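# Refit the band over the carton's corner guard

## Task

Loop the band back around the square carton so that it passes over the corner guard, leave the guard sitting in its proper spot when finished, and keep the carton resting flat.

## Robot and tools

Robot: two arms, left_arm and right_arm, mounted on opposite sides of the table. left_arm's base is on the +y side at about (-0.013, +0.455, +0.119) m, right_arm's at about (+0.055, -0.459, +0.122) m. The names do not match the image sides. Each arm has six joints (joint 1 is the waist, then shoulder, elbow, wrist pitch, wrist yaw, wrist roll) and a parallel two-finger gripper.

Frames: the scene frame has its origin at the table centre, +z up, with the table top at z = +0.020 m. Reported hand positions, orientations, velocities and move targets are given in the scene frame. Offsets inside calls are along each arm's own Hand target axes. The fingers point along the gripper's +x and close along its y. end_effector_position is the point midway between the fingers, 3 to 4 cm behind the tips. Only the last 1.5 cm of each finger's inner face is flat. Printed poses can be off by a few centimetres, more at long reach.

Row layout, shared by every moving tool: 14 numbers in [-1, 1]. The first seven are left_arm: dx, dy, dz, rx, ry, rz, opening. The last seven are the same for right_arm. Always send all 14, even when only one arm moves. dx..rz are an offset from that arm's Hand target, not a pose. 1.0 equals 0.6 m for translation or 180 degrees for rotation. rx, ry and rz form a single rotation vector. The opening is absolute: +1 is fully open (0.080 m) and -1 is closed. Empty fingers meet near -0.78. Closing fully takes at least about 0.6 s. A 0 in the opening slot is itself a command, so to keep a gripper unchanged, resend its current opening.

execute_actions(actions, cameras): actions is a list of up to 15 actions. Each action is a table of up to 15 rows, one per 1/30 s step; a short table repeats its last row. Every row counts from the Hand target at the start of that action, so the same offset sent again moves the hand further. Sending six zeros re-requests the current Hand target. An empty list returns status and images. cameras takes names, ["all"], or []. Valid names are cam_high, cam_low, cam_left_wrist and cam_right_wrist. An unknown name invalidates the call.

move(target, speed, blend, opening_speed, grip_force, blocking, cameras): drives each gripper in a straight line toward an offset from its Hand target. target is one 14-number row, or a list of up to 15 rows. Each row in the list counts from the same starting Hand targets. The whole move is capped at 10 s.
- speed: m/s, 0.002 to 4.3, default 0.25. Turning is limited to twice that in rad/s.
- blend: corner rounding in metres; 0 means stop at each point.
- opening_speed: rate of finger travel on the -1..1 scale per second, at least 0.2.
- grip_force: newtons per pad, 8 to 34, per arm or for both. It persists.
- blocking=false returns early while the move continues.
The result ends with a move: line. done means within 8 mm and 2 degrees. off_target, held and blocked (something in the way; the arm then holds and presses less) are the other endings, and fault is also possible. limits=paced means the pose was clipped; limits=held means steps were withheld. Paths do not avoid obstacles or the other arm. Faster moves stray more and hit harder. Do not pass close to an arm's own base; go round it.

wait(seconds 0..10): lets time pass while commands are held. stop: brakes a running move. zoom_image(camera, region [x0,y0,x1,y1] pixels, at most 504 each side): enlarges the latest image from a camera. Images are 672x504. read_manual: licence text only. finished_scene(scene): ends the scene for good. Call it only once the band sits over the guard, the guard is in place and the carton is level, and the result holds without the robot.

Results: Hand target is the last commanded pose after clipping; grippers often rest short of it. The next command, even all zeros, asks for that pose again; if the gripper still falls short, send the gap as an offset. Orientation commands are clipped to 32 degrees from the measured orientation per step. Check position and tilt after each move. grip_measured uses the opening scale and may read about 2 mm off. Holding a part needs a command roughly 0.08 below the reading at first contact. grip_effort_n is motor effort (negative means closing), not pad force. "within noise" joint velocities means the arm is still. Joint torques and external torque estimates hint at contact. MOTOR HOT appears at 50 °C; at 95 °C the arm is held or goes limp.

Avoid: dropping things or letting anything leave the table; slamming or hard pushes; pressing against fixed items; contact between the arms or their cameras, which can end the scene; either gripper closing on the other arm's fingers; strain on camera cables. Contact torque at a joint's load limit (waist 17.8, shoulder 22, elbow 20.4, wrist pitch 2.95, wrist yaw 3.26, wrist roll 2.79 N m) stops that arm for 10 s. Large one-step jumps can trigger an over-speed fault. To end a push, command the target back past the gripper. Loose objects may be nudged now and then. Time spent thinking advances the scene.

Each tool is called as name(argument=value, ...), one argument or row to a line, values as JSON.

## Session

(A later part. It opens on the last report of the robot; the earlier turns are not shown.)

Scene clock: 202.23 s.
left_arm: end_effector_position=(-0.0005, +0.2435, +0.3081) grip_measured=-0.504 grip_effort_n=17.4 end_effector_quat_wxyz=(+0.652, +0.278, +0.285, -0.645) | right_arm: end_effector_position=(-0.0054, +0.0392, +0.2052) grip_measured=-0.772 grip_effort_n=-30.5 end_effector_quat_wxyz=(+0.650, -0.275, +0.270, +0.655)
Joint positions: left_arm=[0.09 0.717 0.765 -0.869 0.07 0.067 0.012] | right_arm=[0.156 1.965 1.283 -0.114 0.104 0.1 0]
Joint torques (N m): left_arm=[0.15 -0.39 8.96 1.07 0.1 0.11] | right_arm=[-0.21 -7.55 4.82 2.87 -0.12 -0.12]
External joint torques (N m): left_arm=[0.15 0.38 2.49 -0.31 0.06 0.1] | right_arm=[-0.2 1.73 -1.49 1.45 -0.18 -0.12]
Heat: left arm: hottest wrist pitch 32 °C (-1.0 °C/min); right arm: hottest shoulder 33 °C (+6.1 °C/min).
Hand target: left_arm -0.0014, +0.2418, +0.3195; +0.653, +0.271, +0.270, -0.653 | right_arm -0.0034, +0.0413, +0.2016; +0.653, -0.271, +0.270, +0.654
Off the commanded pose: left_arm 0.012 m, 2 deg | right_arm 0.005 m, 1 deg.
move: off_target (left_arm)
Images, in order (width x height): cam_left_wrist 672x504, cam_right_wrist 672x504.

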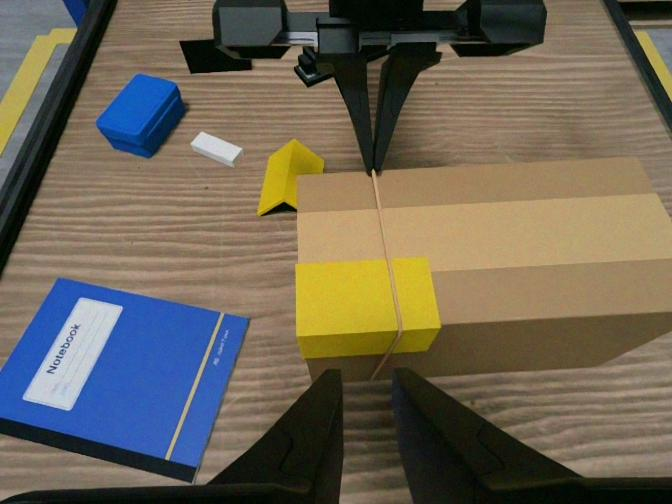

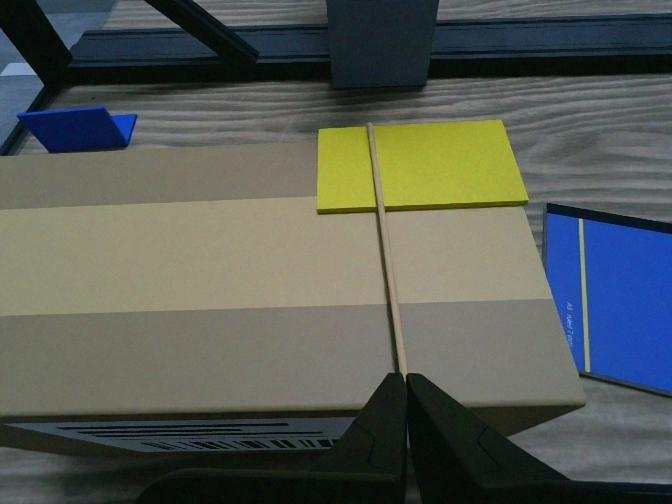

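move(
  target=[0,0,0,0,0,0,-0.5,0.006,0,-0.006,0,0,0,-0.98],
  speed=0.05,
)

move(
  target=[0,0,0,0,0,0,-0.5,0,0,0,0,0,0,-0.55],
  opening_speed=0.5,
)

move(
  target=[
    [0,0,0,0,0,0,-0.5,-0.1,0,0.02,0,0,0,-0.5],
    [0,0,0,0,0,0,-0.5,-0.25,0,0,0,0,0,-0.5],
  ],
  speed=0.15,
  blend=0.02,
  cameras=["cam_right_wrist","cam_left_wrist","cam_high"],
)

zoom_image(
  camera="cam_left_wrist",
  region=[270, 140, 672, 400],
)

zoom_image(
  camera="cam_right_wrist",
  region=[100, 50, 600, 400],
)

Scene clock: 209.83 s.
left_arm: end_effector_position=(-0.0005, +0.2435, +0.3081) grip_measured=-0.504 grip_effort_n=17.4 end_effector_quat_wxyz=(+0.652, +0.278, +0.285, -0.645) | right_arm: end_effector_position=(-0.0054, +0.0396, +0.2030) grip_measured=-0.772 grip_effort_n=-30.0 end_effector_quat_wxyz=(+0.651, -0.273, +0.268, +0.656)
Joint positions: left_arm=[0.09 0.717 0.765 -0.869 0.07 0.067 0.012] | right_arm=[0.156 1.969 1.273 -0.096 0.104 0.1 0]
Joint torques (N m): left_arm=[0.17 -0.46 8.97 1.04 0.11 0.12] | right_arm=[-0.2 -7.01 4.57 2.9 -0.12 -0.13]
External joint torques (N m): left_arm=[0.16 0.3 2.49 -0.33 0.09 0.12] | right_arm=[-0.22 2.33 -1.79 1.45 -0.17 -0.13]
Heat: left arm: hottest wrist pitch 32 °C (-1.0 °C/min); right arm: hottest shoulder 33 °C (+6.0 °C/min).
Hand target: left_arm -0.0014, +0.2418, +0.3195; +0.653, +0.271, +0.270, -0.653 | right_arm -0.0034, +0.0413, +0.1965; +0.653, -0.271, +0.270, +0.654
Off the commanded pose: left_arm 0.012 m, 2 deg | right_arm 0.007 m, 0 deg.
move: off_target (left_arm)

Scene clock: 210.90 s.
left_arm: end_effector_position=(-0.0005, +0.2435, +0.3081) grip_measured=-0.504 grip_effort_n=17.4 end_effector_quat_wxyz=(+0.652, +0.278, +0.285, -0.645) | right_arm: end_effector_position=(-0.0019, +0.0407, +0.2022) grip_measured=-0.553 grip_effort_n=16.0 end_effector_quat_wxyz=(+0.653, -0.271, +0.269, +0.654)
Joint positions: left_arm=[0.09 0.717 0.765 -0.869 0.07 0.067 0.012] | right_arm=[0.148 1.972 1.273 -0.091 0.103 0.1 0.01]
Joint torques (N m): left_arm=[0.21 -0.39 8.95 1.03 0.11 0.12] | right_arm=[-0.2 -7.3 4.59 2.47 -0.08 -0.11]
External joint torques (N m): left_arm=[0.21 0.37 2.51 -0.34 0.08 0.12] | right_arm=[-0.19 2.08 -1.78 1.01 -0.14 -0.11]
Heat: left arm: hottest wrist pitch 32 °C (-1.0 °C/min); right arm: hottest shoulder 33 °C (+6.0 °C/min).
Hand target: left_arm -0.0014, +0.2418, +0.3195; +0.653, +0.271, +0.270, -0.653 | right_arm -0.0034, +0.0413, +0.1965; +0.653, -0.271, +0.270, +0.654
Off the commanded pose: left_arm 0.012 m, 2 deg | right_arm 0.006 m, 0 deg.
move: off_target (left_arm)

Scene clock: 212.73 s.
left_arm: end_effector_position=(-0.0005, +0.2435, +0.3081) grip_measured=-0.504 grip_effort_n=17.4 end_effector_quat_wxyz=(+0.652, +0.278, +0.285, -0.645) | right_arm: end_effector_position=(-0.0060, -0.0620, +0.3002) grip_measured=-0.503 grip_effort_n=15.6 end_effector_quat_wxyz=(+0.647, -0.277, +0.269, +0.657)
Joint positions: left_arm=[0.09 0.717 0.765 -0.869 0.07 0.067 0.012] | right_arm=[0.207 1.495 1.126 -0.433 0.133 0.13 0.012]
Joint torques (N m): left_arm=[0.26 -0.44 8.9 1.05 0.13 0.1] | right_arm=[0.28 -7.25 4.86 1.07 0.18 0.14]
External joint torques (N m): left_arm=[0.27 0.32 2.43 -0.33 0.09 0.1] | right_arm=[0.23 -0.97 -1.99 -0.36 0.12 0.14]
Heat: left arm: hottest wrist pitch 32 °C (-1.0 °C/min); right arm: hottest shoulder 33 °C (+6.0 °C/min).
Hand target: left_arm -0.0014, +0.2418, +0.3195; +0.653, +0.271, +0.270, -0.653 | right_arm -0.0034, -0.0647, +0.3026; +0.653, -0.271, +0.270, +0.654
Off the commanded pose: left_arm 0.012 m, 2 deg | right_arm 0.004 m, 1 deg.
move: off_target (left_arm)
Images, in order (width x height): cam_high 672x504, cam_left_wrist 672x504, cam_right_wrist 672x504.

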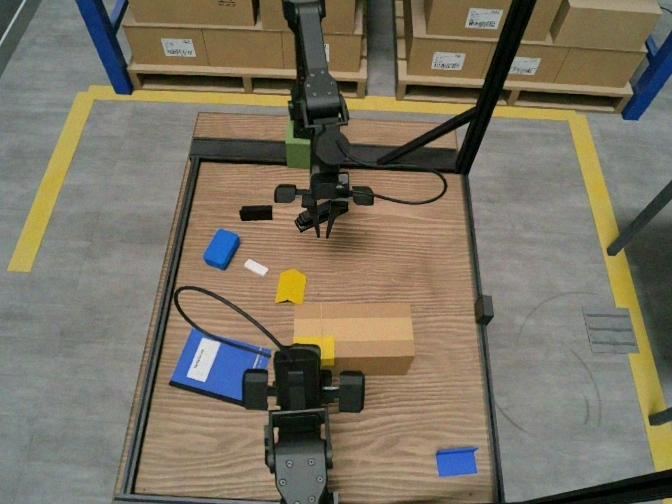

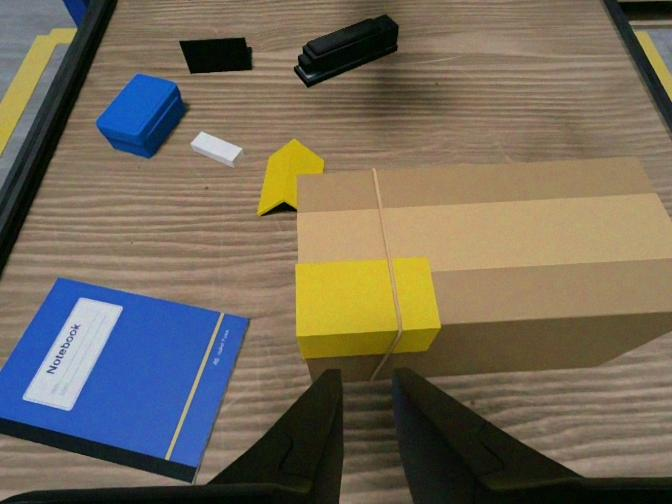

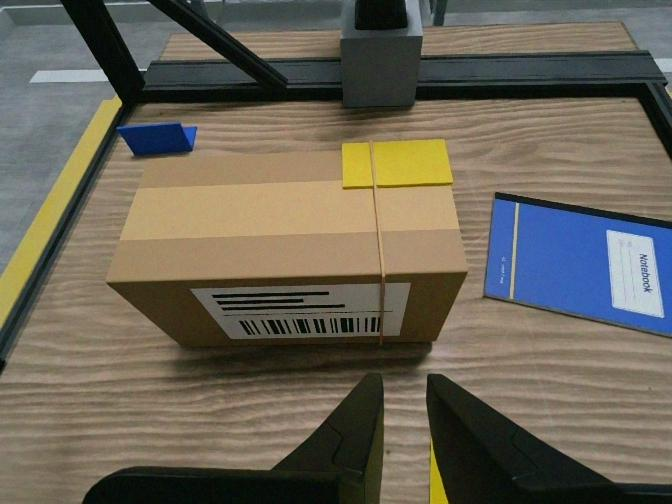

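Scaled by 1.254.

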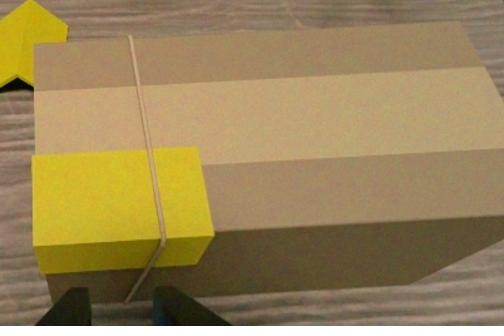

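Scaled by 1.008.

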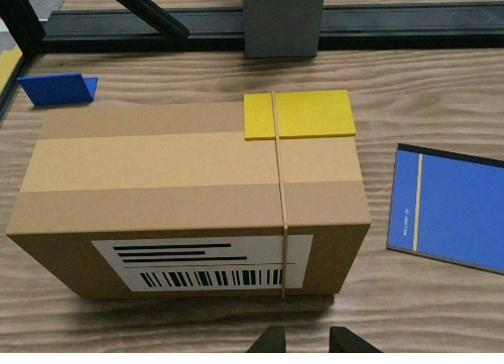

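move(
  target=[0.175,-0.039,-0.074,0,0,0,-0.4,0,0,0,0,0,0,-0.5],
  cameras=["cam_left_wrist"],
  speed=0.12,
)

zoom_image(
  camera="cam_left_wrist",
  region=[230, 280, 500, 480],
)

Scene clock: 224.30 s.
left_arm: end_effector_position=(-0.0264, +0.2002, +0.2139) grip_measured=-0.404 grip_effort_n=17.4 end_effector_quat_wxyz=(+0.649, +0.272, +0.276, -0.654) | right_arm: end_effector_position=(-0.0060, -0.0620, +0.3002) grip_measured=-0.503 grip_effort_n=15.6 end_effector_quat_wxyz=(+0.647, -0.277, +0.269, +0.657)
Joint positions: left_arm=[-0.099 0.909 0.426 -0.315 -0.047 -0.059 0.017] | right_arm=[0.207 1.495 1.126 -0.433 0.133 0.13 0.012]
Joint torques (N m): left_arm=[-0.24 -0.88 5.14 2.32 -0.21 -0.09] | right_arm=[0.3 -7.24 4.9 1.07 0.17 0.12]
External joint torques (N m): left_arm=[-0.23 1.06 -1.43 0.93 -0.18 -0.09] | right_arm=[0.32 -1.01 -1.92 -0.37 0.1 0.12]
Heat: left arm: hottest wrist pitch 33 °C (+0.0 °C/min); right arm: hottest elbow 33 °C (+1.0 °C/min).
Hand target: left_arm -0.0247, +0.1989, +0.2138; +0.653, +0.271, +0.270, -0.653 | right_arm -0.0034, -0.0647, +0.3026; +0.653, -0.271, +0.270, +0.654
Off the commanded pose: left_arm 0.002 m, 1 deg | right_arm 0.004 m, 1 deg.
move: done
Images, in order (width x height): cam_left_wrist 672x504.

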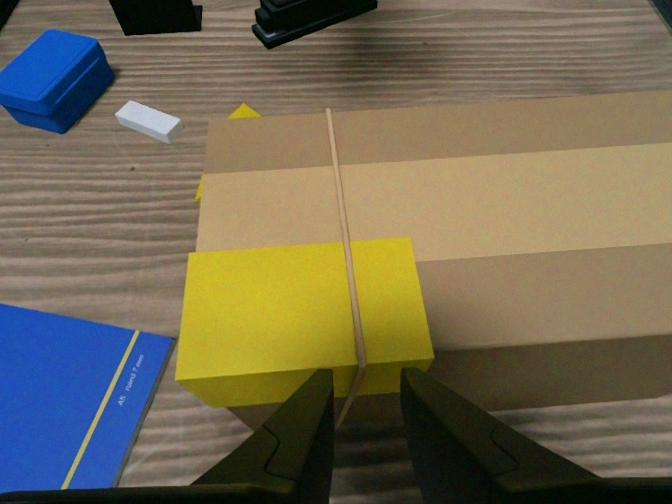

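Scaled by 1.867.

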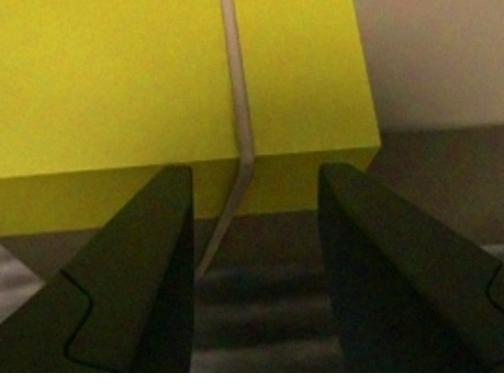

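move(
  target=[0.034,0.002,0,0,0,0,-0.45,0,0,0,0,0,0,-0.5],
  cameras=["cam_left_wrist"],
  speed=0.06,
)

zoom_image(
  camera="cam_left_wrist",
  region=[230, 300, 500, 500],
)

Scene clock: 228.57 s.
left_arm: end_effector_position=(-0.0262, +0.1854, +0.1999) grip_measured=-0.446 grip_effort_n=-17.9 end_effector_quat_wxyz=(+0.650, +0.271, +0.276, -0.654) | right_arm: end_effector_position=(-0.0060, -0.0620, +0.3002) grip_measured=-0.503 grip_effort_n=15.6 end_effector_quat_wxyz=(+0.647, -0.277, +0.269, +0.657)
Joint positions: left_arm=[-0.091 1.021 0.407 -0.181 -0.042 -0.056 0.015] | right_arm=[0.207 1.495 1.126 -0.433 0.133 0.13 0.012]
Joint torques (N m): left_arm=[0.25 -1.1 4.88 2.22 0.07 0.12] | right_arm=[0.29 -7.32 4.89 1.07 0.18 0.14]
External joint torques (N m): left_arm=[0.25 1.35 -1.58 0.8 0.1 0.12] | right_arm=[0.29 -1.11 -1.94 -0.37 0.11 0.13]
Heat: left arm: hottest wrist pitch 35 °C (+2.0 °C/min); right arm: hottest elbow 33 °C (+1.0 °C/min).
Hand target: left_arm -0.0235, +0.1845, +0.1994; +0.653, +0.271, +0.270, -0.653 | right_arm -0.0034, -0.0647, +0.3026; +0.653, -0.271, +0.270, +0.654
Off the commanded pose: left_arm 0.003 m, 1 deg | right_arm 0.004 m, 1 deg.
move: done
Images, in order (width x height): cam_left_wrist 672x504.

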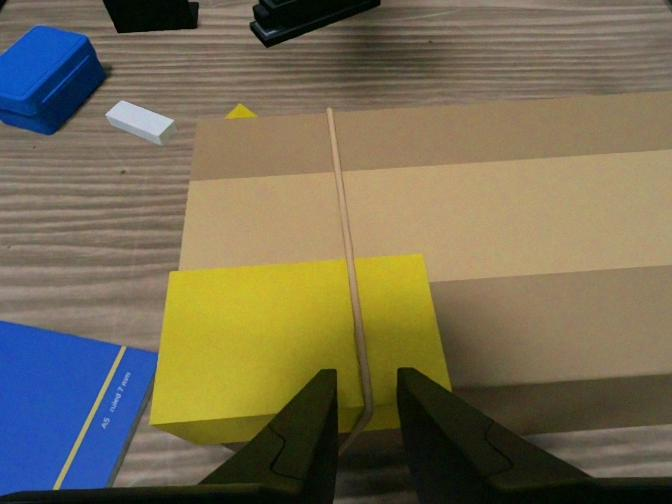

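Scaled by 1.867.

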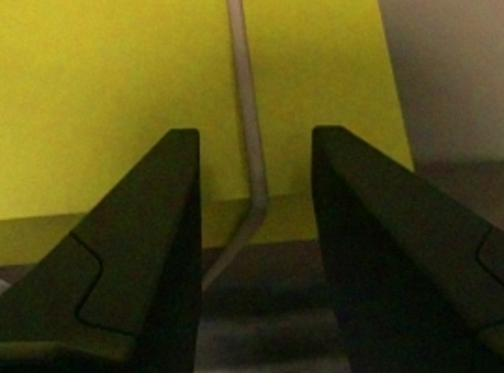

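move(
  target=[0.009,-0.001,-0.006,0,0,0,-0.5,0,0,0,0,0,0,-0.5],
  speed=0.05,
)

move(
  target=[0,0,0,0,0,0,-0.98,0,0,0,0,0,0,-0.5],
  opening_speed=0.8,
)

move(
  target=[-0.055,0.0,0.012,0,0,0,-0.98,0,0,0,0,0,0,-0.5],
  cameras=["cam_left_wrist","cam_low"],
  speed=0.06,
)

zoom_image(
  camera="cam_left_wrist",
  region=[130, 240, 500, 500],
)

Scene clock: 234.83 s.
left_arm: end_effector_position=(-0.0260, +0.1813, +0.1985) grip_measured=-0.496 grip_effort_n=-17.9 end_effector_quat_wxyz=(+0.653, +0.264, +0.271, -0.656) | right_arm: end_effector_position=(-0.0060, -0.0620, +0.3002) grip_measured=-0.503 grip_effort_n=15.6 end_effector_quat_wxyz=(+0.647, -0.277, +0.269, +0.657)
Joint positions: left_arm=[-0.09 1.037 0.396 -0.135 -0.042 -0.056 0.013] | right_arm=[0.207 1.495 1.126 -0.433 0.133 0.13 0.012]
Joint torques (N m): left_arm=[-0.02 -0.56 3.98 1.77 -0.02 0.06] | right_arm=[0.28 -7.31 4.85 1.07 0.18 0.13]
External joint torques (N m): left_arm=[-0.02 1.97 -2.43 0.34 0 0.06] | right_arm=[0.24 -1.07 -1.97 -0.36 0.12 0.13]
Heat: left arm: hottest wrist pitch 37 °C (+5.0 °C/min); right arm: hottest shoulder 32 °C (+4.0 °C/min).
Hand target: left_arm -0.0241, +0.1832, +0.1931; +0.653, +0.271, +0.270, -0.653 | right_arm -0.0034, -0.0647, +0.3026; +0.653, -0.271, +0.270, +0.654
Off the commanded pose: left_arm 0.006 m, 1 deg | right_arm 0.004 m, 1 deg.
move: done

Scene clock: 235.93 s.
left_arm: end_effector_position=(-0.0260, +0.1811, +0.1984) grip_measured=-0.771 grip_effort_n=-30.9 end_effector_quat_wxyz=(+0.653, +0.264, +0.271, -0.656) | right_arm: end_effector_position=(-0.0060, -0.0620, +0.3002) grip_measured=-0.503 grip_effort_n=15.6 end_effector_quat_wxyz=(+0.647, -0.277, +0.269, +0.657)
Joint positions: left_arm=[-0.09 1.039 0.396 -0.134 -0.042 -0.056 0] | right_arm=[0.207 1.495 1.126 -0.433 0.133 0.13 0.012]
Joint torques (N m): left_arm=[-0.01 -0.63 4.07 1.67 -0.01 0.07] | right_arm=[0.26 -7.26 4.92 1.08 0.17 0.14]
External joint torques (N m): left_arm=[-0.02 1.89 -2.3 0.25 0.02 0.07] | right_arm=[0.29 -0.92 -2.01 -0.38 0.1 0.14]
Heat: left arm: hottest wrist pitch 37 °C (+5.0 °C/min); right arm: hottest shoulder 32 °C (+4.0 °C/min).
Hand target: left_arm -0.0241, +0.1832, +0.1931; +0.653, +0.271, +0.270, -0.653 | right_arm -0.0034, -0.0647, +0.3026; +0.653, -0.271, +0.270, +0.654
Off the commanded pose: left_arm 0.006 m, 1 deg | right_arm 0.004 m, 1 deg.
move: done

Scene clock: 237.37 s.
left_arm: end_effector_position=(-0.0230, +0.2066, +0.2080) grip_measured=-0.772 grip_effort_n=-29.1 end_effector_quat_wxyz=(+0.649, +0.281, +0.286, -0.647) | right_arm: end_effector_position=(-0.0060, -0.0620, +0.3002) grip_measured=-0.503 grip_effort_n=15.6 end_effector_quat_wxyz=(+0.647, -0.277, +0.269, +0.657)
Joint positions: left_arm=[-0.087 0.898 0.415 -0.342 -0.045 -0.057 0] | right_arm=[0.207 1.495 1.126 -0.433 0.133 0.13 0.012]
Joint torques (N m): left_arm=[-0.21 -2.31 9.13 0.89 -0.16 -0.09] | right_arm=[0.26 -7.29 4.87 1.06 0.17 0.14]
External joint torques (N m): left_arm=[-0.21 -0.46 2.59 -0.48 -0.13 -0.1] | right_arm=[0.28 -1.04 -1.98 -0.38 0.1 0.13]
Heat: left arm: hottest wrist pitch 37 °C (+5.1 °C/min); right arm: hottest shoulder 32 °C (+4.0 °C/min).
Hand target: left_arm -0.0241, +0.2014, +0.2215; +0.653, +0.271, +0.270, -0.653 | right_arm -0.0034, -0.0647, +0.3026; +0.653, -0.271, +0.270, +0.654
Off the commanded pose: left_arm 0.014 m, 2 deg | right_arm 0.004 m, 1 deg.
move: off_target (left_arm)
Images, in order (width x height): cam_low 672x504, cam_left_wrist 672x504.

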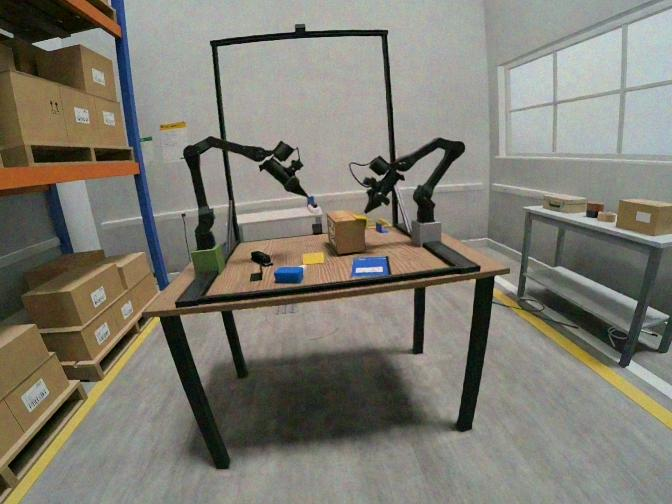

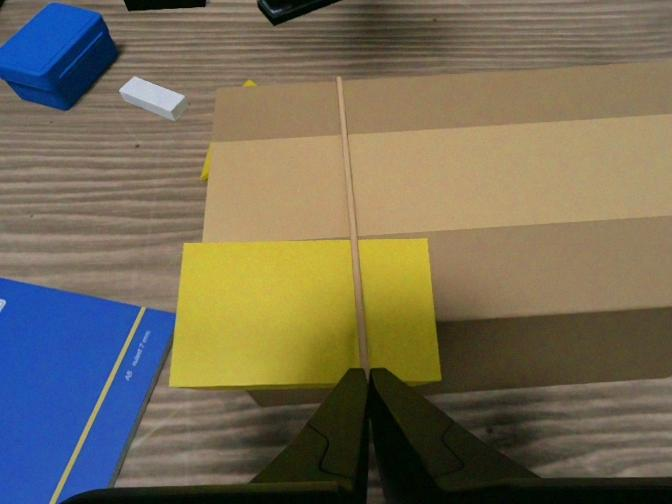

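Scaled by 1.362.

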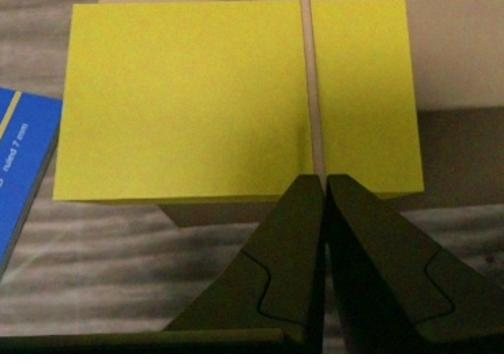

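move(
  target=[0.03,0.0,-0.012,0,0,0,-0.98,0,0,0,0,0,0,-0.5],
  cameras=["cam_left_wrist"],
  speed=0.05,
)

move(
  target=[0.025,0.0,0,0,0,0,-0.98,0,0,0,0,0,0,-0.5],
  cameras=["cam_left_wrist"],
  speed=0.04,
)

zoom_image(
  camera="cam_left_wrist",
  region=[130, 240, 500, 500],
)

Scene clock: 244.47 s.
left_arm: end_effector_position=(-0.0238, +0.1949, +0.2030) grip_measured=-0.772 grip_effort_n=-29.1 end_effector_quat_wxyz=(+0.652, +0.272, +0.278, -0.651) | right_arm: end_effector_position=(-0.0060, -0.0620, +0.3002) grip_measured=-0.503 grip_effort_n=15.6 end_effector_quat_wxyz=(+0.647, -0.277, +0.269, +0.657)
Joint positions: left_arm=[-0.087 0.959 0.399 -0.24 -0.045 -0.057 0] | right_arm=[0.207 1.495 1.126 -0.433 0.133 0.13 0.012]
Joint torques (N m): left_arm=[0.07 -1.2 5.16 2.21 -0.06 -0.03] | right_arm=[0.27 -7.28 4.91 1.06 0.17 0.14]
External joint torques (N m): left_arm=[0.08 0.94 -1.3 0.82 -0.04 -0.04] | right_arm=[0.24 -1 -1.95 -0.38 0.11 0.14]
Heat: left arm: hottest wrist pitch 36 °C (+4.0 °C/min); right arm: hottest elbow 32 °C (-2.0 °C/min).
Hand target: left_arm -0.0241, +0.1938, +0.2037; +0.653, +0.271, +0.270, -0.653 | right_arm -0.0034, -0.0647, +0.3026; +0.653, -0.271, +0.270, +0.654
Off the commanded pose: left_arm 0.001 m, 1 deg | right_arm 0.004 m, 1 deg.
move: done
Images, in order (width x height): cam_left_wrist 672x504.

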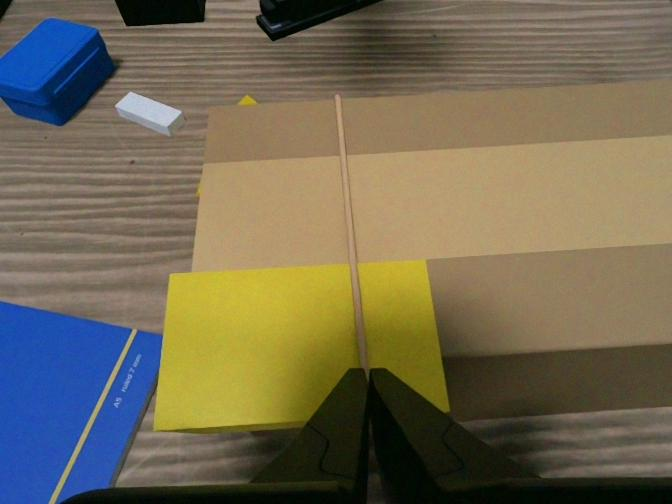

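Scene clock: 245.67 s.
left_arm: end_effector_position=(-0.0239, +0.1811, +0.1988) grip_measured=-0.772 grip_effort_n=-29.1 end_effector_quat_wxyz=(+0.656, +0.262, +0.271, -0.654) | right_arm: end_effector_position=(-0.0060, -0.0620, +0.3002) grip_measured=-0.503 grip_effort_n=15.1 end_effector_quat_wxyz=(+0.647, -0.277, +0.269, +0.657)
Joint positions: left_arm=[-0.084 1.036 0.395 -0.132 -0.045 -0.057 0] | right_arm=[0.207 1.495 1.126 -0.433 0.133 0.13 0.012]
Joint torques (N m): left_arm=[0.2 -0.64 4.33 1.57 0.07 0.09] | right_arm=[0.25 -7.29 4.9 1.07 0.17 0.13]
External joint torques (N m): left_arm=[0.22 1.87 -2.04 0.15 0.09 0.08] | right_arm=[0.26 -0.99 -1.98 -0.38 0.09 0.12]
Heat: left arm: hottest wrist pitch 36 °C (+4.0 °C/min); right arm: hottest elbow 32 °C (-2.0 °C/min).
Hand target: left_arm -0.0241, +0.1832, +0.1931; +0.653, +0.271, +0.270, -0.653 | right_arm -0.0034, -0.0647, +0.3026; +0.653, -0.271, +0.270, +0.654
Off the commanded pose: left_arm 0.006 m, 1 deg | right_arm 0.004 m, 1 deg.
move: done
Images, in order (width x height): cam_left_wrist 672x504.

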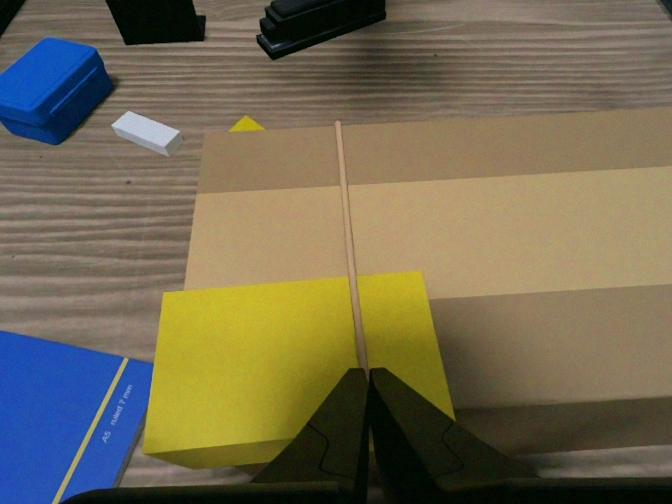

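Scaled by 1.362.

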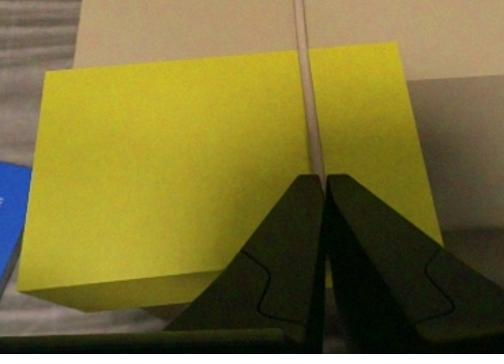

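move(
  target=[0,-0.004,0,0,0,0,-0.98,0,0,0,0,0,0,-0.5],
  speed=0.04,
)

move(
  target=[0,0,0,0,0,0,-0.5,0,0,0,0,0,0,-0.5],
  opening_speed=0.5,
)

move(
  target=[
    [-0.1,0,0.02,0,0,0,-0.5,0,0,0,0,0,0,-0.5],
    [-0.22,0.05,0.07,0,0,0,-0.5,0,0,0,0,0,0,-0.5],
  ],
  cameras=["cam_left_wrist","cam_right_wrist","cam_high"],
  speed=0.15,
  blend=0.02,
)

zoom_image(
  camera="cam_left_wrist",
  region=[270, 140, 672, 400],
)

zoom_image(
  camera="cam_right_wrist",
  region=[320, 120, 500, 370],
)

zoom_image(
  camera="cam_high",
  region=[270, 260, 430, 390],
)

Scene clock: 256.23 s.
left_arm: end_effector_position=(-0.0246, +0.1812, +0.1985) grip_measured=-0.772 grip_effort_n=-29.1 end_effector_quat_wxyz=(+0.658, +0.264, +0.269, -0.652) | right_arm: end_effector_position=(-0.0060, -0.0620, +0.3002) grip_measured=-0.503 grip_effort_n=15.6 end_effector_quat_wxyz=(+0.647, -0.277, +0.269, +0.657)
Joint positions: left_arm=[-0.093 1.037 0.395 -0.132 -0.058 -0.061 0] | right_arm=[0.207 1.495 1.126 -0.433 0.133 0.13 0.012]
Joint torques (N m): left_arm=[-0.26 -0.41 4.38 1.53 -0.1 -0.09] | right_arm=[0.29 -7.3 4.93 1.06 0.18 0.14]
External joint torques (N m): left_arm=[-0.26 2.11 -1.99 0.11 -0.07 -0.1] | right_arm=[0.27 -1.17 -1.81 -0.35 0.11 0.14]
Heat: left arm: hottest wrist pitch 36 °C (+4.1 °C/min); right arm: hottest elbow 32 °C (-1.0 °C/min).
Hand target: left_arm -0.0265, +0.1832, +0.1931; +0.653, +0.271, +0.270, -0.653 | right_arm -0.0034, -0.0647, +0.3026; +0.653, -0.271, +0.270, +0.654
Off the commanded pose: left_arm 0.006 m, 1 deg | right_arm 0.004 m, 1 deg.
move: done

Scene clock: 257.40 s.
left_arm: end_effector_position=(-0.0255, +0.1810, +0.1983) grip_measured=-0.504 grip_effort_n=18.8 end_effector_quat_wxyz=(+0.656, +0.264, +0.270, -0.654) | right_arm: end_effector_position=(-0.0060, -0.0620, +0.3002) grip_measured=-0.503 grip_effort_n=15.6 end_effector_quat_wxyz=(+0.647, -0.277, +0.269, +0.657)
Joint positions: left_arm=[-0.093 1.039 0.395 -0.131 -0.051 -0.061 0.012] | right_arm=[0.207 1.495 1.126 -0.433 0.133 0.13 0.012]
Joint torques (N m): left_arm=[-0.25 -0.62 4.44 1.48 -0.12 -0.1] | right_arm=[0.27 -7.3 4.92 1.07 0.18 0.12]
External joint torques (N m): left_arm=[-0.25 1.89 -1.89 0.07 -0.09 -0.1] | right_arm=[0.25 -1.11 -1.87 -0.35 0.11 0.12]
Heat: left arm: hottest wrist pitch 36 °C (+4.0 °C/min); right arm: hottest elbow 32 °C (-1.0 °C/min).
Hand target: left_arm -0.0265, +0.1832, +0.1931; +0.653, +0.271, +0.270, -0.653 | right_arm -0.0034, -0.0647, +0.3026; +0.653, -0.271, +0.270, +0.654
Off the commanded pose: left_arm 0.006 m, 1 deg | right_arm 0.004 m, 1 deg.
move: done

Scene clock: 259.17 s.
left_arm: end_effector_position=(+0.0041, +0.2484, +0.3051) grip_measured=-0.504 grip_effort_n=17.4 end_effector_quat_wxyz=(+0.652, +0.277, +0.284, -0.646) | right_arm: end_effector_position=(-0.0060, -0.0620, +0.3002) grip_measured=-0.503 grip_effort_n=15.1 end_effector_quat_wxyz=(+0.647, -0.277, +0.269, +0.657)
Joint positions: left_arm=[0.14 0.694 0.748 -0.876 0.105 0.104 0.012] | right_arm=[0.207 1.495 1.126 -0.433 0.133 0.13 0.012]
Joint torques (N m): left_arm=[0.28 -0.28 8.86 1.06 0.14 0.13] | right_arm=[0.27 -7.29 4.88 1.08 0.18 0.14]
External joint torques (N m): left_arm=[0.26 0.35 2.45 -0.29 0.09 0.13] | right_arm=[0.27 -1.05 -1.94 -0.35 0.11 0.13]
Heat: left arm: hottest wrist pitch 36 °C (+4.1 °C/min); right arm: hottest elbow 32 °C (-1.0 °C/min).
Hand target: left_arm +0.0034, +0.2469, +0.3161; +0.653, +0.271, +0.270, -0.653 | right_arm -0.0034, -0.0647, +0.3026; +0.653, -0.271, +0.270, +0.654
Off the commanded pose: left_arm 0.011 m, 2 deg | right_arm 0.004 m, 1 deg.
move: off_target (left_arm)
Images, in order (width x height): cam_high 672x504, cam_left_wrist 672x504, cam_right_wrist 672x504.

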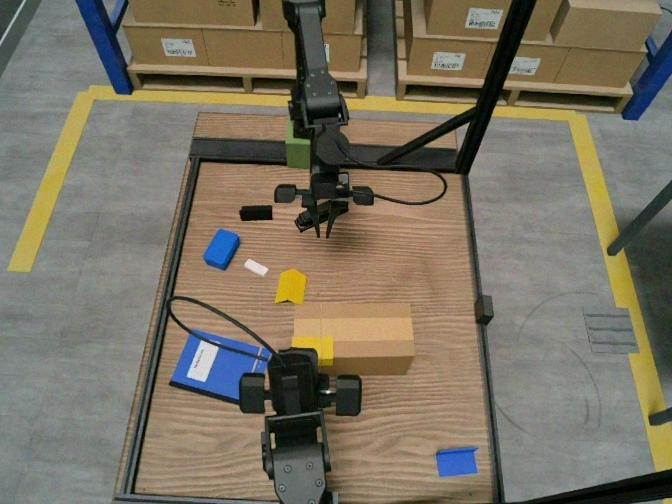

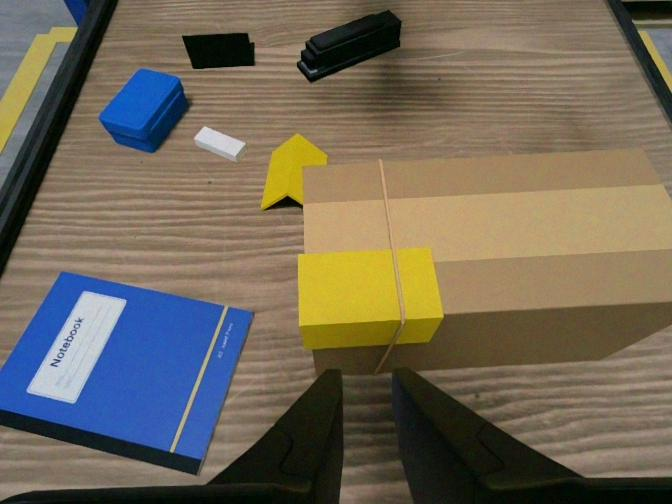

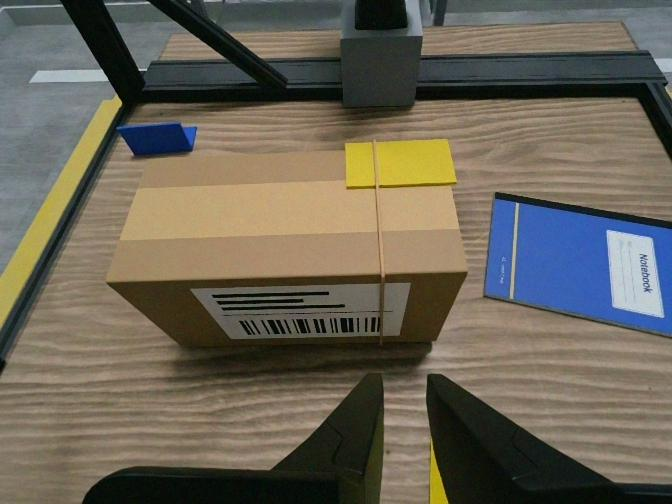

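Scaled by 1.254.

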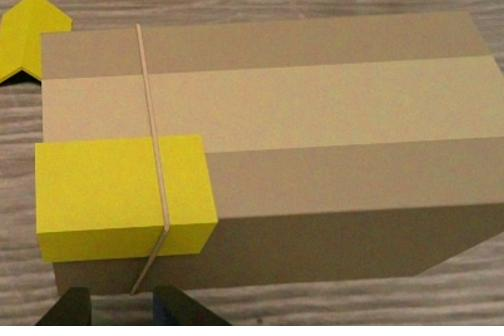

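Scaled by 2.016.

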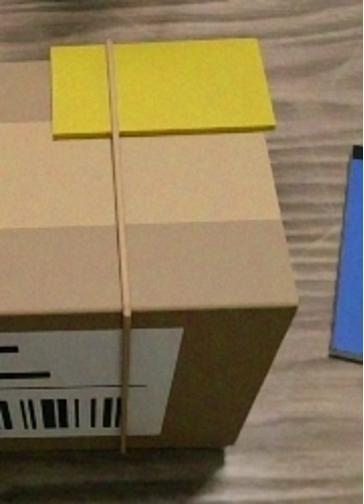

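Scaled by 3.150.

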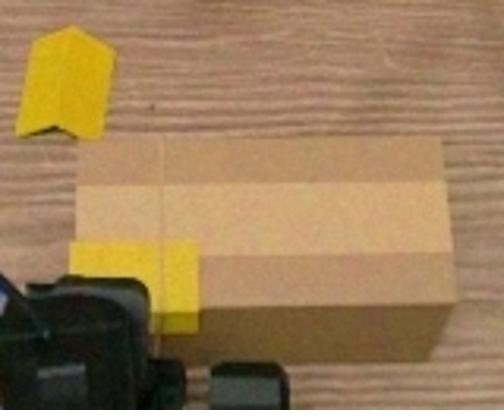

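move(
  target=[
    [0,0.133,0,0,0,0,-0.78,0,0,0,0,0,0,-0.5],
    [0.224,0.133,-0.073,0,0,0,-0.78,0,0,0,0,0,0,-0.5],
  ],
  cameras=["cam_left_wrist","cam_high"],
  speed=0.12,
  blend=0.02,
)

Scene clock: 270.93 s.
left_arm: end_effector_position=(+0.0821, +0.1836, +0.1900) grip_measured=-0.774 grip_effort_n=-17.9 end_effector_quat_wxyz=(+0.651, +0.271, +0.276, -0.653) | right_arm: end_effector_position=(-0.0060, -0.0620, +0.3002) grip_measured=-0.503 grip_effort_n=15.6 end_effector_quat_wxyz=(+0.647, -0.277, +0.269, +0.657)
Joint positions: left_arm=[0.506 1.206 0.47 -0.132 0.363 0.387 0] | right_arm=[0.207 1.495 1.126 -0.433 0.133 0.13 0.012]
Joint torques (N m): left_arm=[-0.14 -2.06 4.66 2.17 0.06 -0.1] | right_arm=[0.24 -7.28 4.93 1.07 0.16 0.14]
External joint torques (N m): left_arm=[-0.12 1.29 -1.4 0.86 -0.13 -0.1] | right_arm=[0.25 -1.06 -1.9 -0.37 0.09 0.13]
Heat: left arm: hottest wrist pitch 36 °C (+4.0 °C/min); right arm: hottest elbow 32 °C (+0.0 °C/min).
Hand target: left_arm +0.0833, +0.1828, +0.1901; +0.653, +0.271, +0.270, -0.653 | right_arm -0.0034, -0.0647, +0.3026; +0.653, -0.271, +0.270, +0.654
Off the commanded pose: left_arm 0.001 m, 1 deg | right_arm 0.004 m, 1 deg.
move: done
Images, in order (width x height): cam_high 672x504, cam_left_wrist 672x504.

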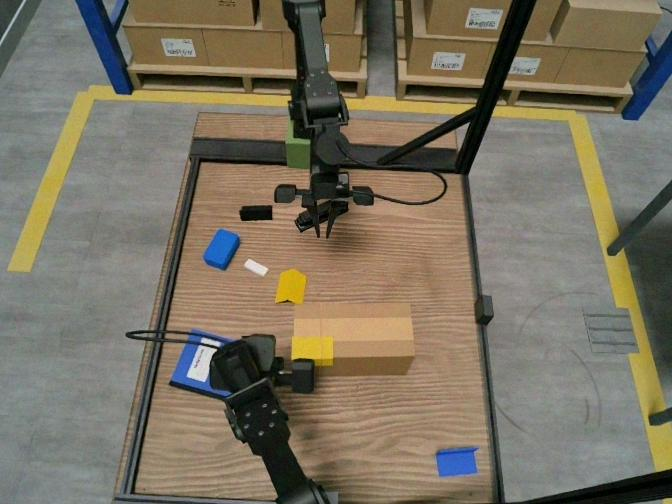

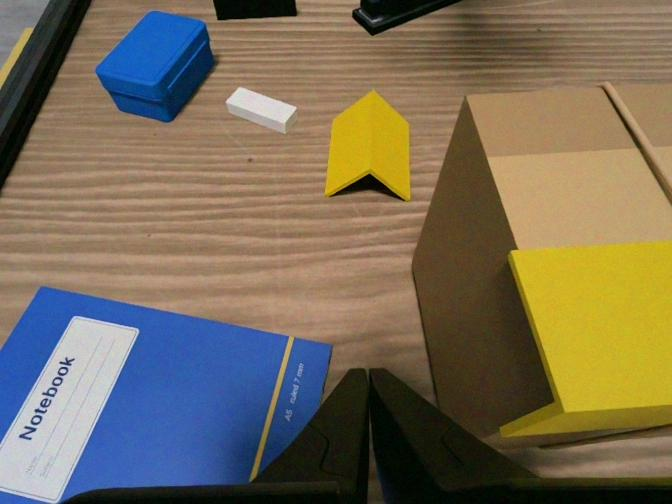

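move(
  target=[0.007,-0.058,0,0,0,0,-0.78,0,0,0,0,0,0,-0.5],
  cameras=["cam_left_wrist"],
  speed=0.08,
)

Scene clock: 275.80 s.
left_arm: end_effector_position=(+0.0476, +0.1813, +0.1833) grip_measured=-0.774 grip_effort_n=-17.9 end_effector_quat_wxyz=(+0.649, +0.275, +0.281, -0.651) | right_arm: end_effector_position=(-0.0060, -0.0620, +0.3002) grip_measured=-0.503 grip_effort_n=15.6 end_effector_quat_wxyz=(+0.647, -0.277, +0.269, +0.657)
Joint positions: left_arm=[0.329 1.159 0.415 -0.097 0.243 0.249 0] | right_arm=[0.207 1.495 1.126 -0.433 0.133 0.13 0.012]
Joint torques (N m): left_arm=[-0.1 -3.28 4.69 2.22 0.01 -0.08] | right_arm=[0.27 -7.26 4.91 1.08 0.18 0.12]
External joint torques (N m): left_arm=[-0.1 -0.25 -1.34 0.88 -0.11 -0.08] | right_arm=[0.27 -1.07 -1.85 -0.33 0.11 0.12]
Heat: left arm: hottest wrist pitch 37 °C (+5.0 °C/min); right arm: hottest elbow 32 °C (+0.0 °C/min).
Hand target: left_arm +0.0485, +0.1798, +0.1871; +0.653, +0.271, +0.270, -0.653 | right_arm -0.0034, -0.0647, +0.3026; +0.653, -0.271, +0.270, +0.654
Off the commanded pose: left_arm 0.004 m, 1 deg | right_arm 0.004 m, 1 deg.
move: done
Images, in order (width x height): cam_left_wrist 672x504.

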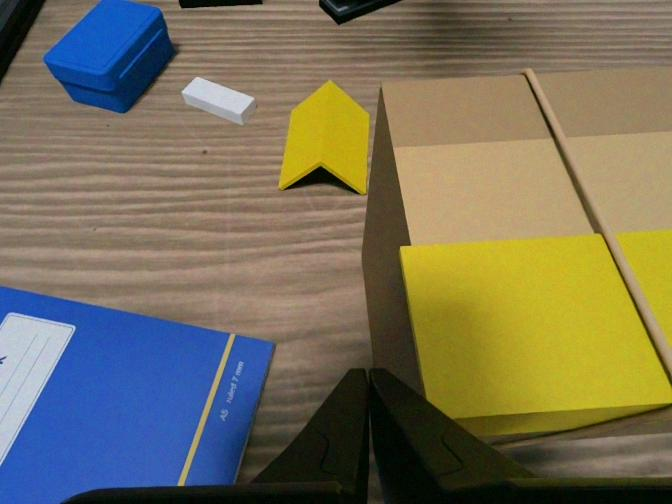

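move(
  target=[0.003,-0.018,-0.003,0,0,0,-0.78,0,0,0,0,0,0,-0.5],
  cameras=["cam_left_wrist","cam_high"],
  speed=0.04,
)

zoom_image(
  camera="cam_high",
  region=[270, 260, 430, 390],
)

Scene clock: 279.57 s.
left_arm: end_effector_position=(+0.0419, +0.1816, +0.1817) grip_measured=-0.774 grip_effort_n=-16.5 end_effector_quat_wxyz=(+0.656, +0.273, +0.281, -0.644) | right_arm: end_effector_position=(-0.0060, -0.0620, +0.3002) grip_measured=-0.503 grip_effort_n=15.1 end_effector_quat_wxyz=(+0.647, -0.277, +0.269, +0.657)
Joint positions: left_arm=[0.286 1.145 0.396 -0.079 0.199 0.206 0] | right_arm=[0.207 1.495 1.126 -0.433 0.133 0.13 0.012]
Joint torques (N m): left_arm=[-0.61 -3.06 4.48 2.16 0.16 -0.11] | right_arm=[0.29 -7.32 4.88 1.08 0.17 0.14]
External joint torques (N m): left_arm=[-0.61 -0.13 -1.59 0.79 0.07 -0.11] | right_arm=[0.29 -0.98 -2.04 -0.38 0.11 0.14]
Heat: left arm: hottest wrist pitch 37 °C (+5.0 °C/min); right arm: hottest elbow 32 °C (+0.0 °C/min).
Hand target: left_arm +0.0377, +0.1798, +0.1846; +0.653, +0.271, +0.270, -0.653 | right_arm -0.0034, -0.0647, +0.3026; +0.653, -0.271, +0.270, +0.654
Off the commanded pose: left_arm 0.005 m, 2 deg | right_arm 0.004 m, 1 deg.
move: done
Images, in order (width x height): cam_high 672x504, cam_left_wrist 672x504.

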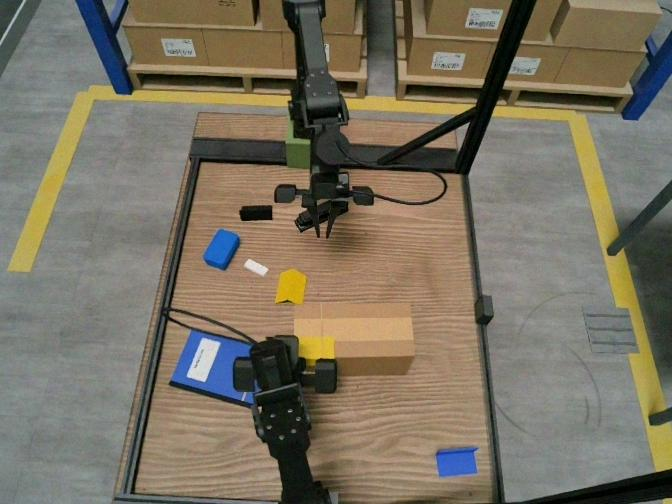

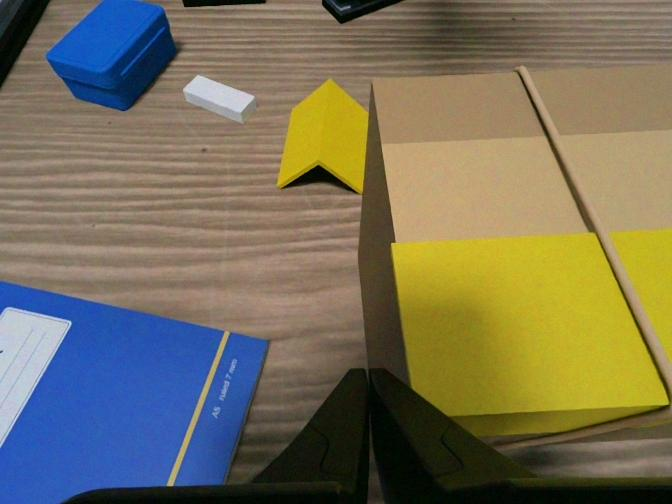

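Scaled by 3.150.

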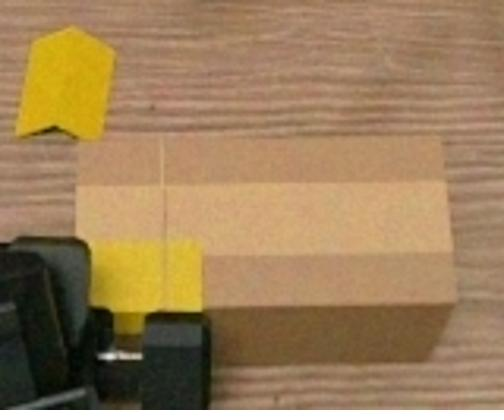

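move(
  target=[0,-0.009,0,0,0,0,-0.78,0,0,0,0,0,0,-0.5],
  cameras=["cam_left_wrist","cam_high"],
  speed=0.04,
)

zoom_image(
  camera="cam_high",
  region=[270, 260, 430, 390],
)

Scene clock: 283.13 s.
left_arm: end_effector_position=(+0.0377, +0.1814, +0.1817) grip_measured=-0.775 grip_effort_n=-15.1 end_effector_quat_wxyz=(+0.658, +0.274, +0.281, -0.642) | right_arm: end_effector_position=(-0.0060, -0.0620, +0.3002) grip_measured=-0.503 grip_effort_n=15.6 end_effector_quat_wxyz=(+0.647, -0.277, +0.269, +0.657)
Joint positions: left_arm=[0.259 1.137 0.392 -0.077 0.174 0.185 0] | right_arm=[0.207 1.495 1.126 -0.433 0.133 0.13 0.012]
Joint torques (N m): left_arm=[-0.88 -3.04 4.48 2.1 0.31 -0.1] | right_arm=[0.25 -7.3 4.91 1.07 0.17 0.14]
External joint torques (N m): left_arm=[-0.87 -0.16 -1.57 0.74 0.22 -0.1] | right_arm=[0.2 -1 -1.97 -0.38 0.11 0.14]
Heat: left arm: hottest wrist pitch 37 °C (+4.1 °C/min); right arm: hottest elbow 32 °C (-1.0 °C/min).
Hand target: left_arm +0.0323, +0.1798, +0.1846; +0.653, +0.271, +0.270, -0.653 | right_arm -0.0034, -0.0647, +0.3026; +0.653, -0.271, +0.270, +0.654
Off the commanded pose: left_arm 0.006 m, 2 deg | right_arm 0.004 m, 1 deg.
move: done
Images, in order (width x height): cam_high 672x504, cam_left_wrist 672x504.

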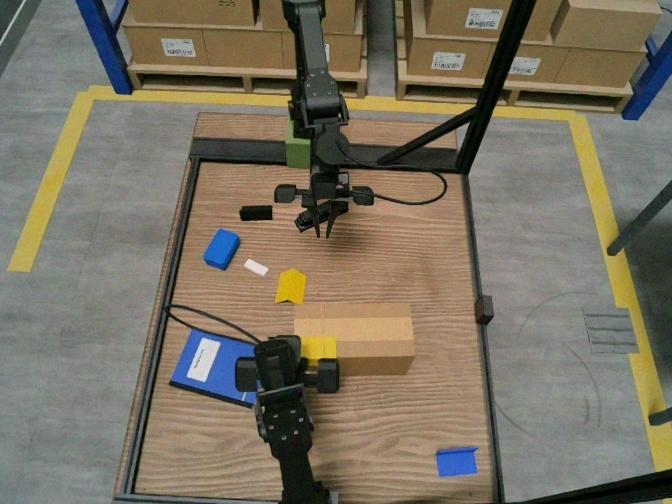

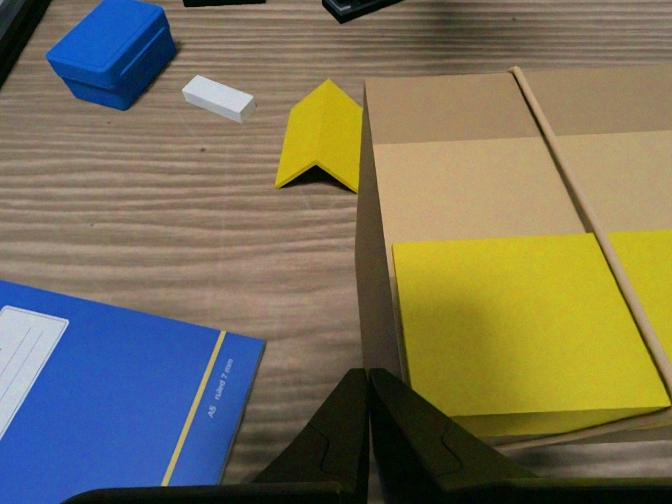

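Scaled by 3.150.

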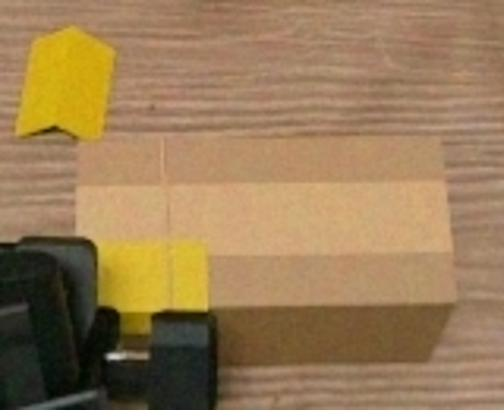

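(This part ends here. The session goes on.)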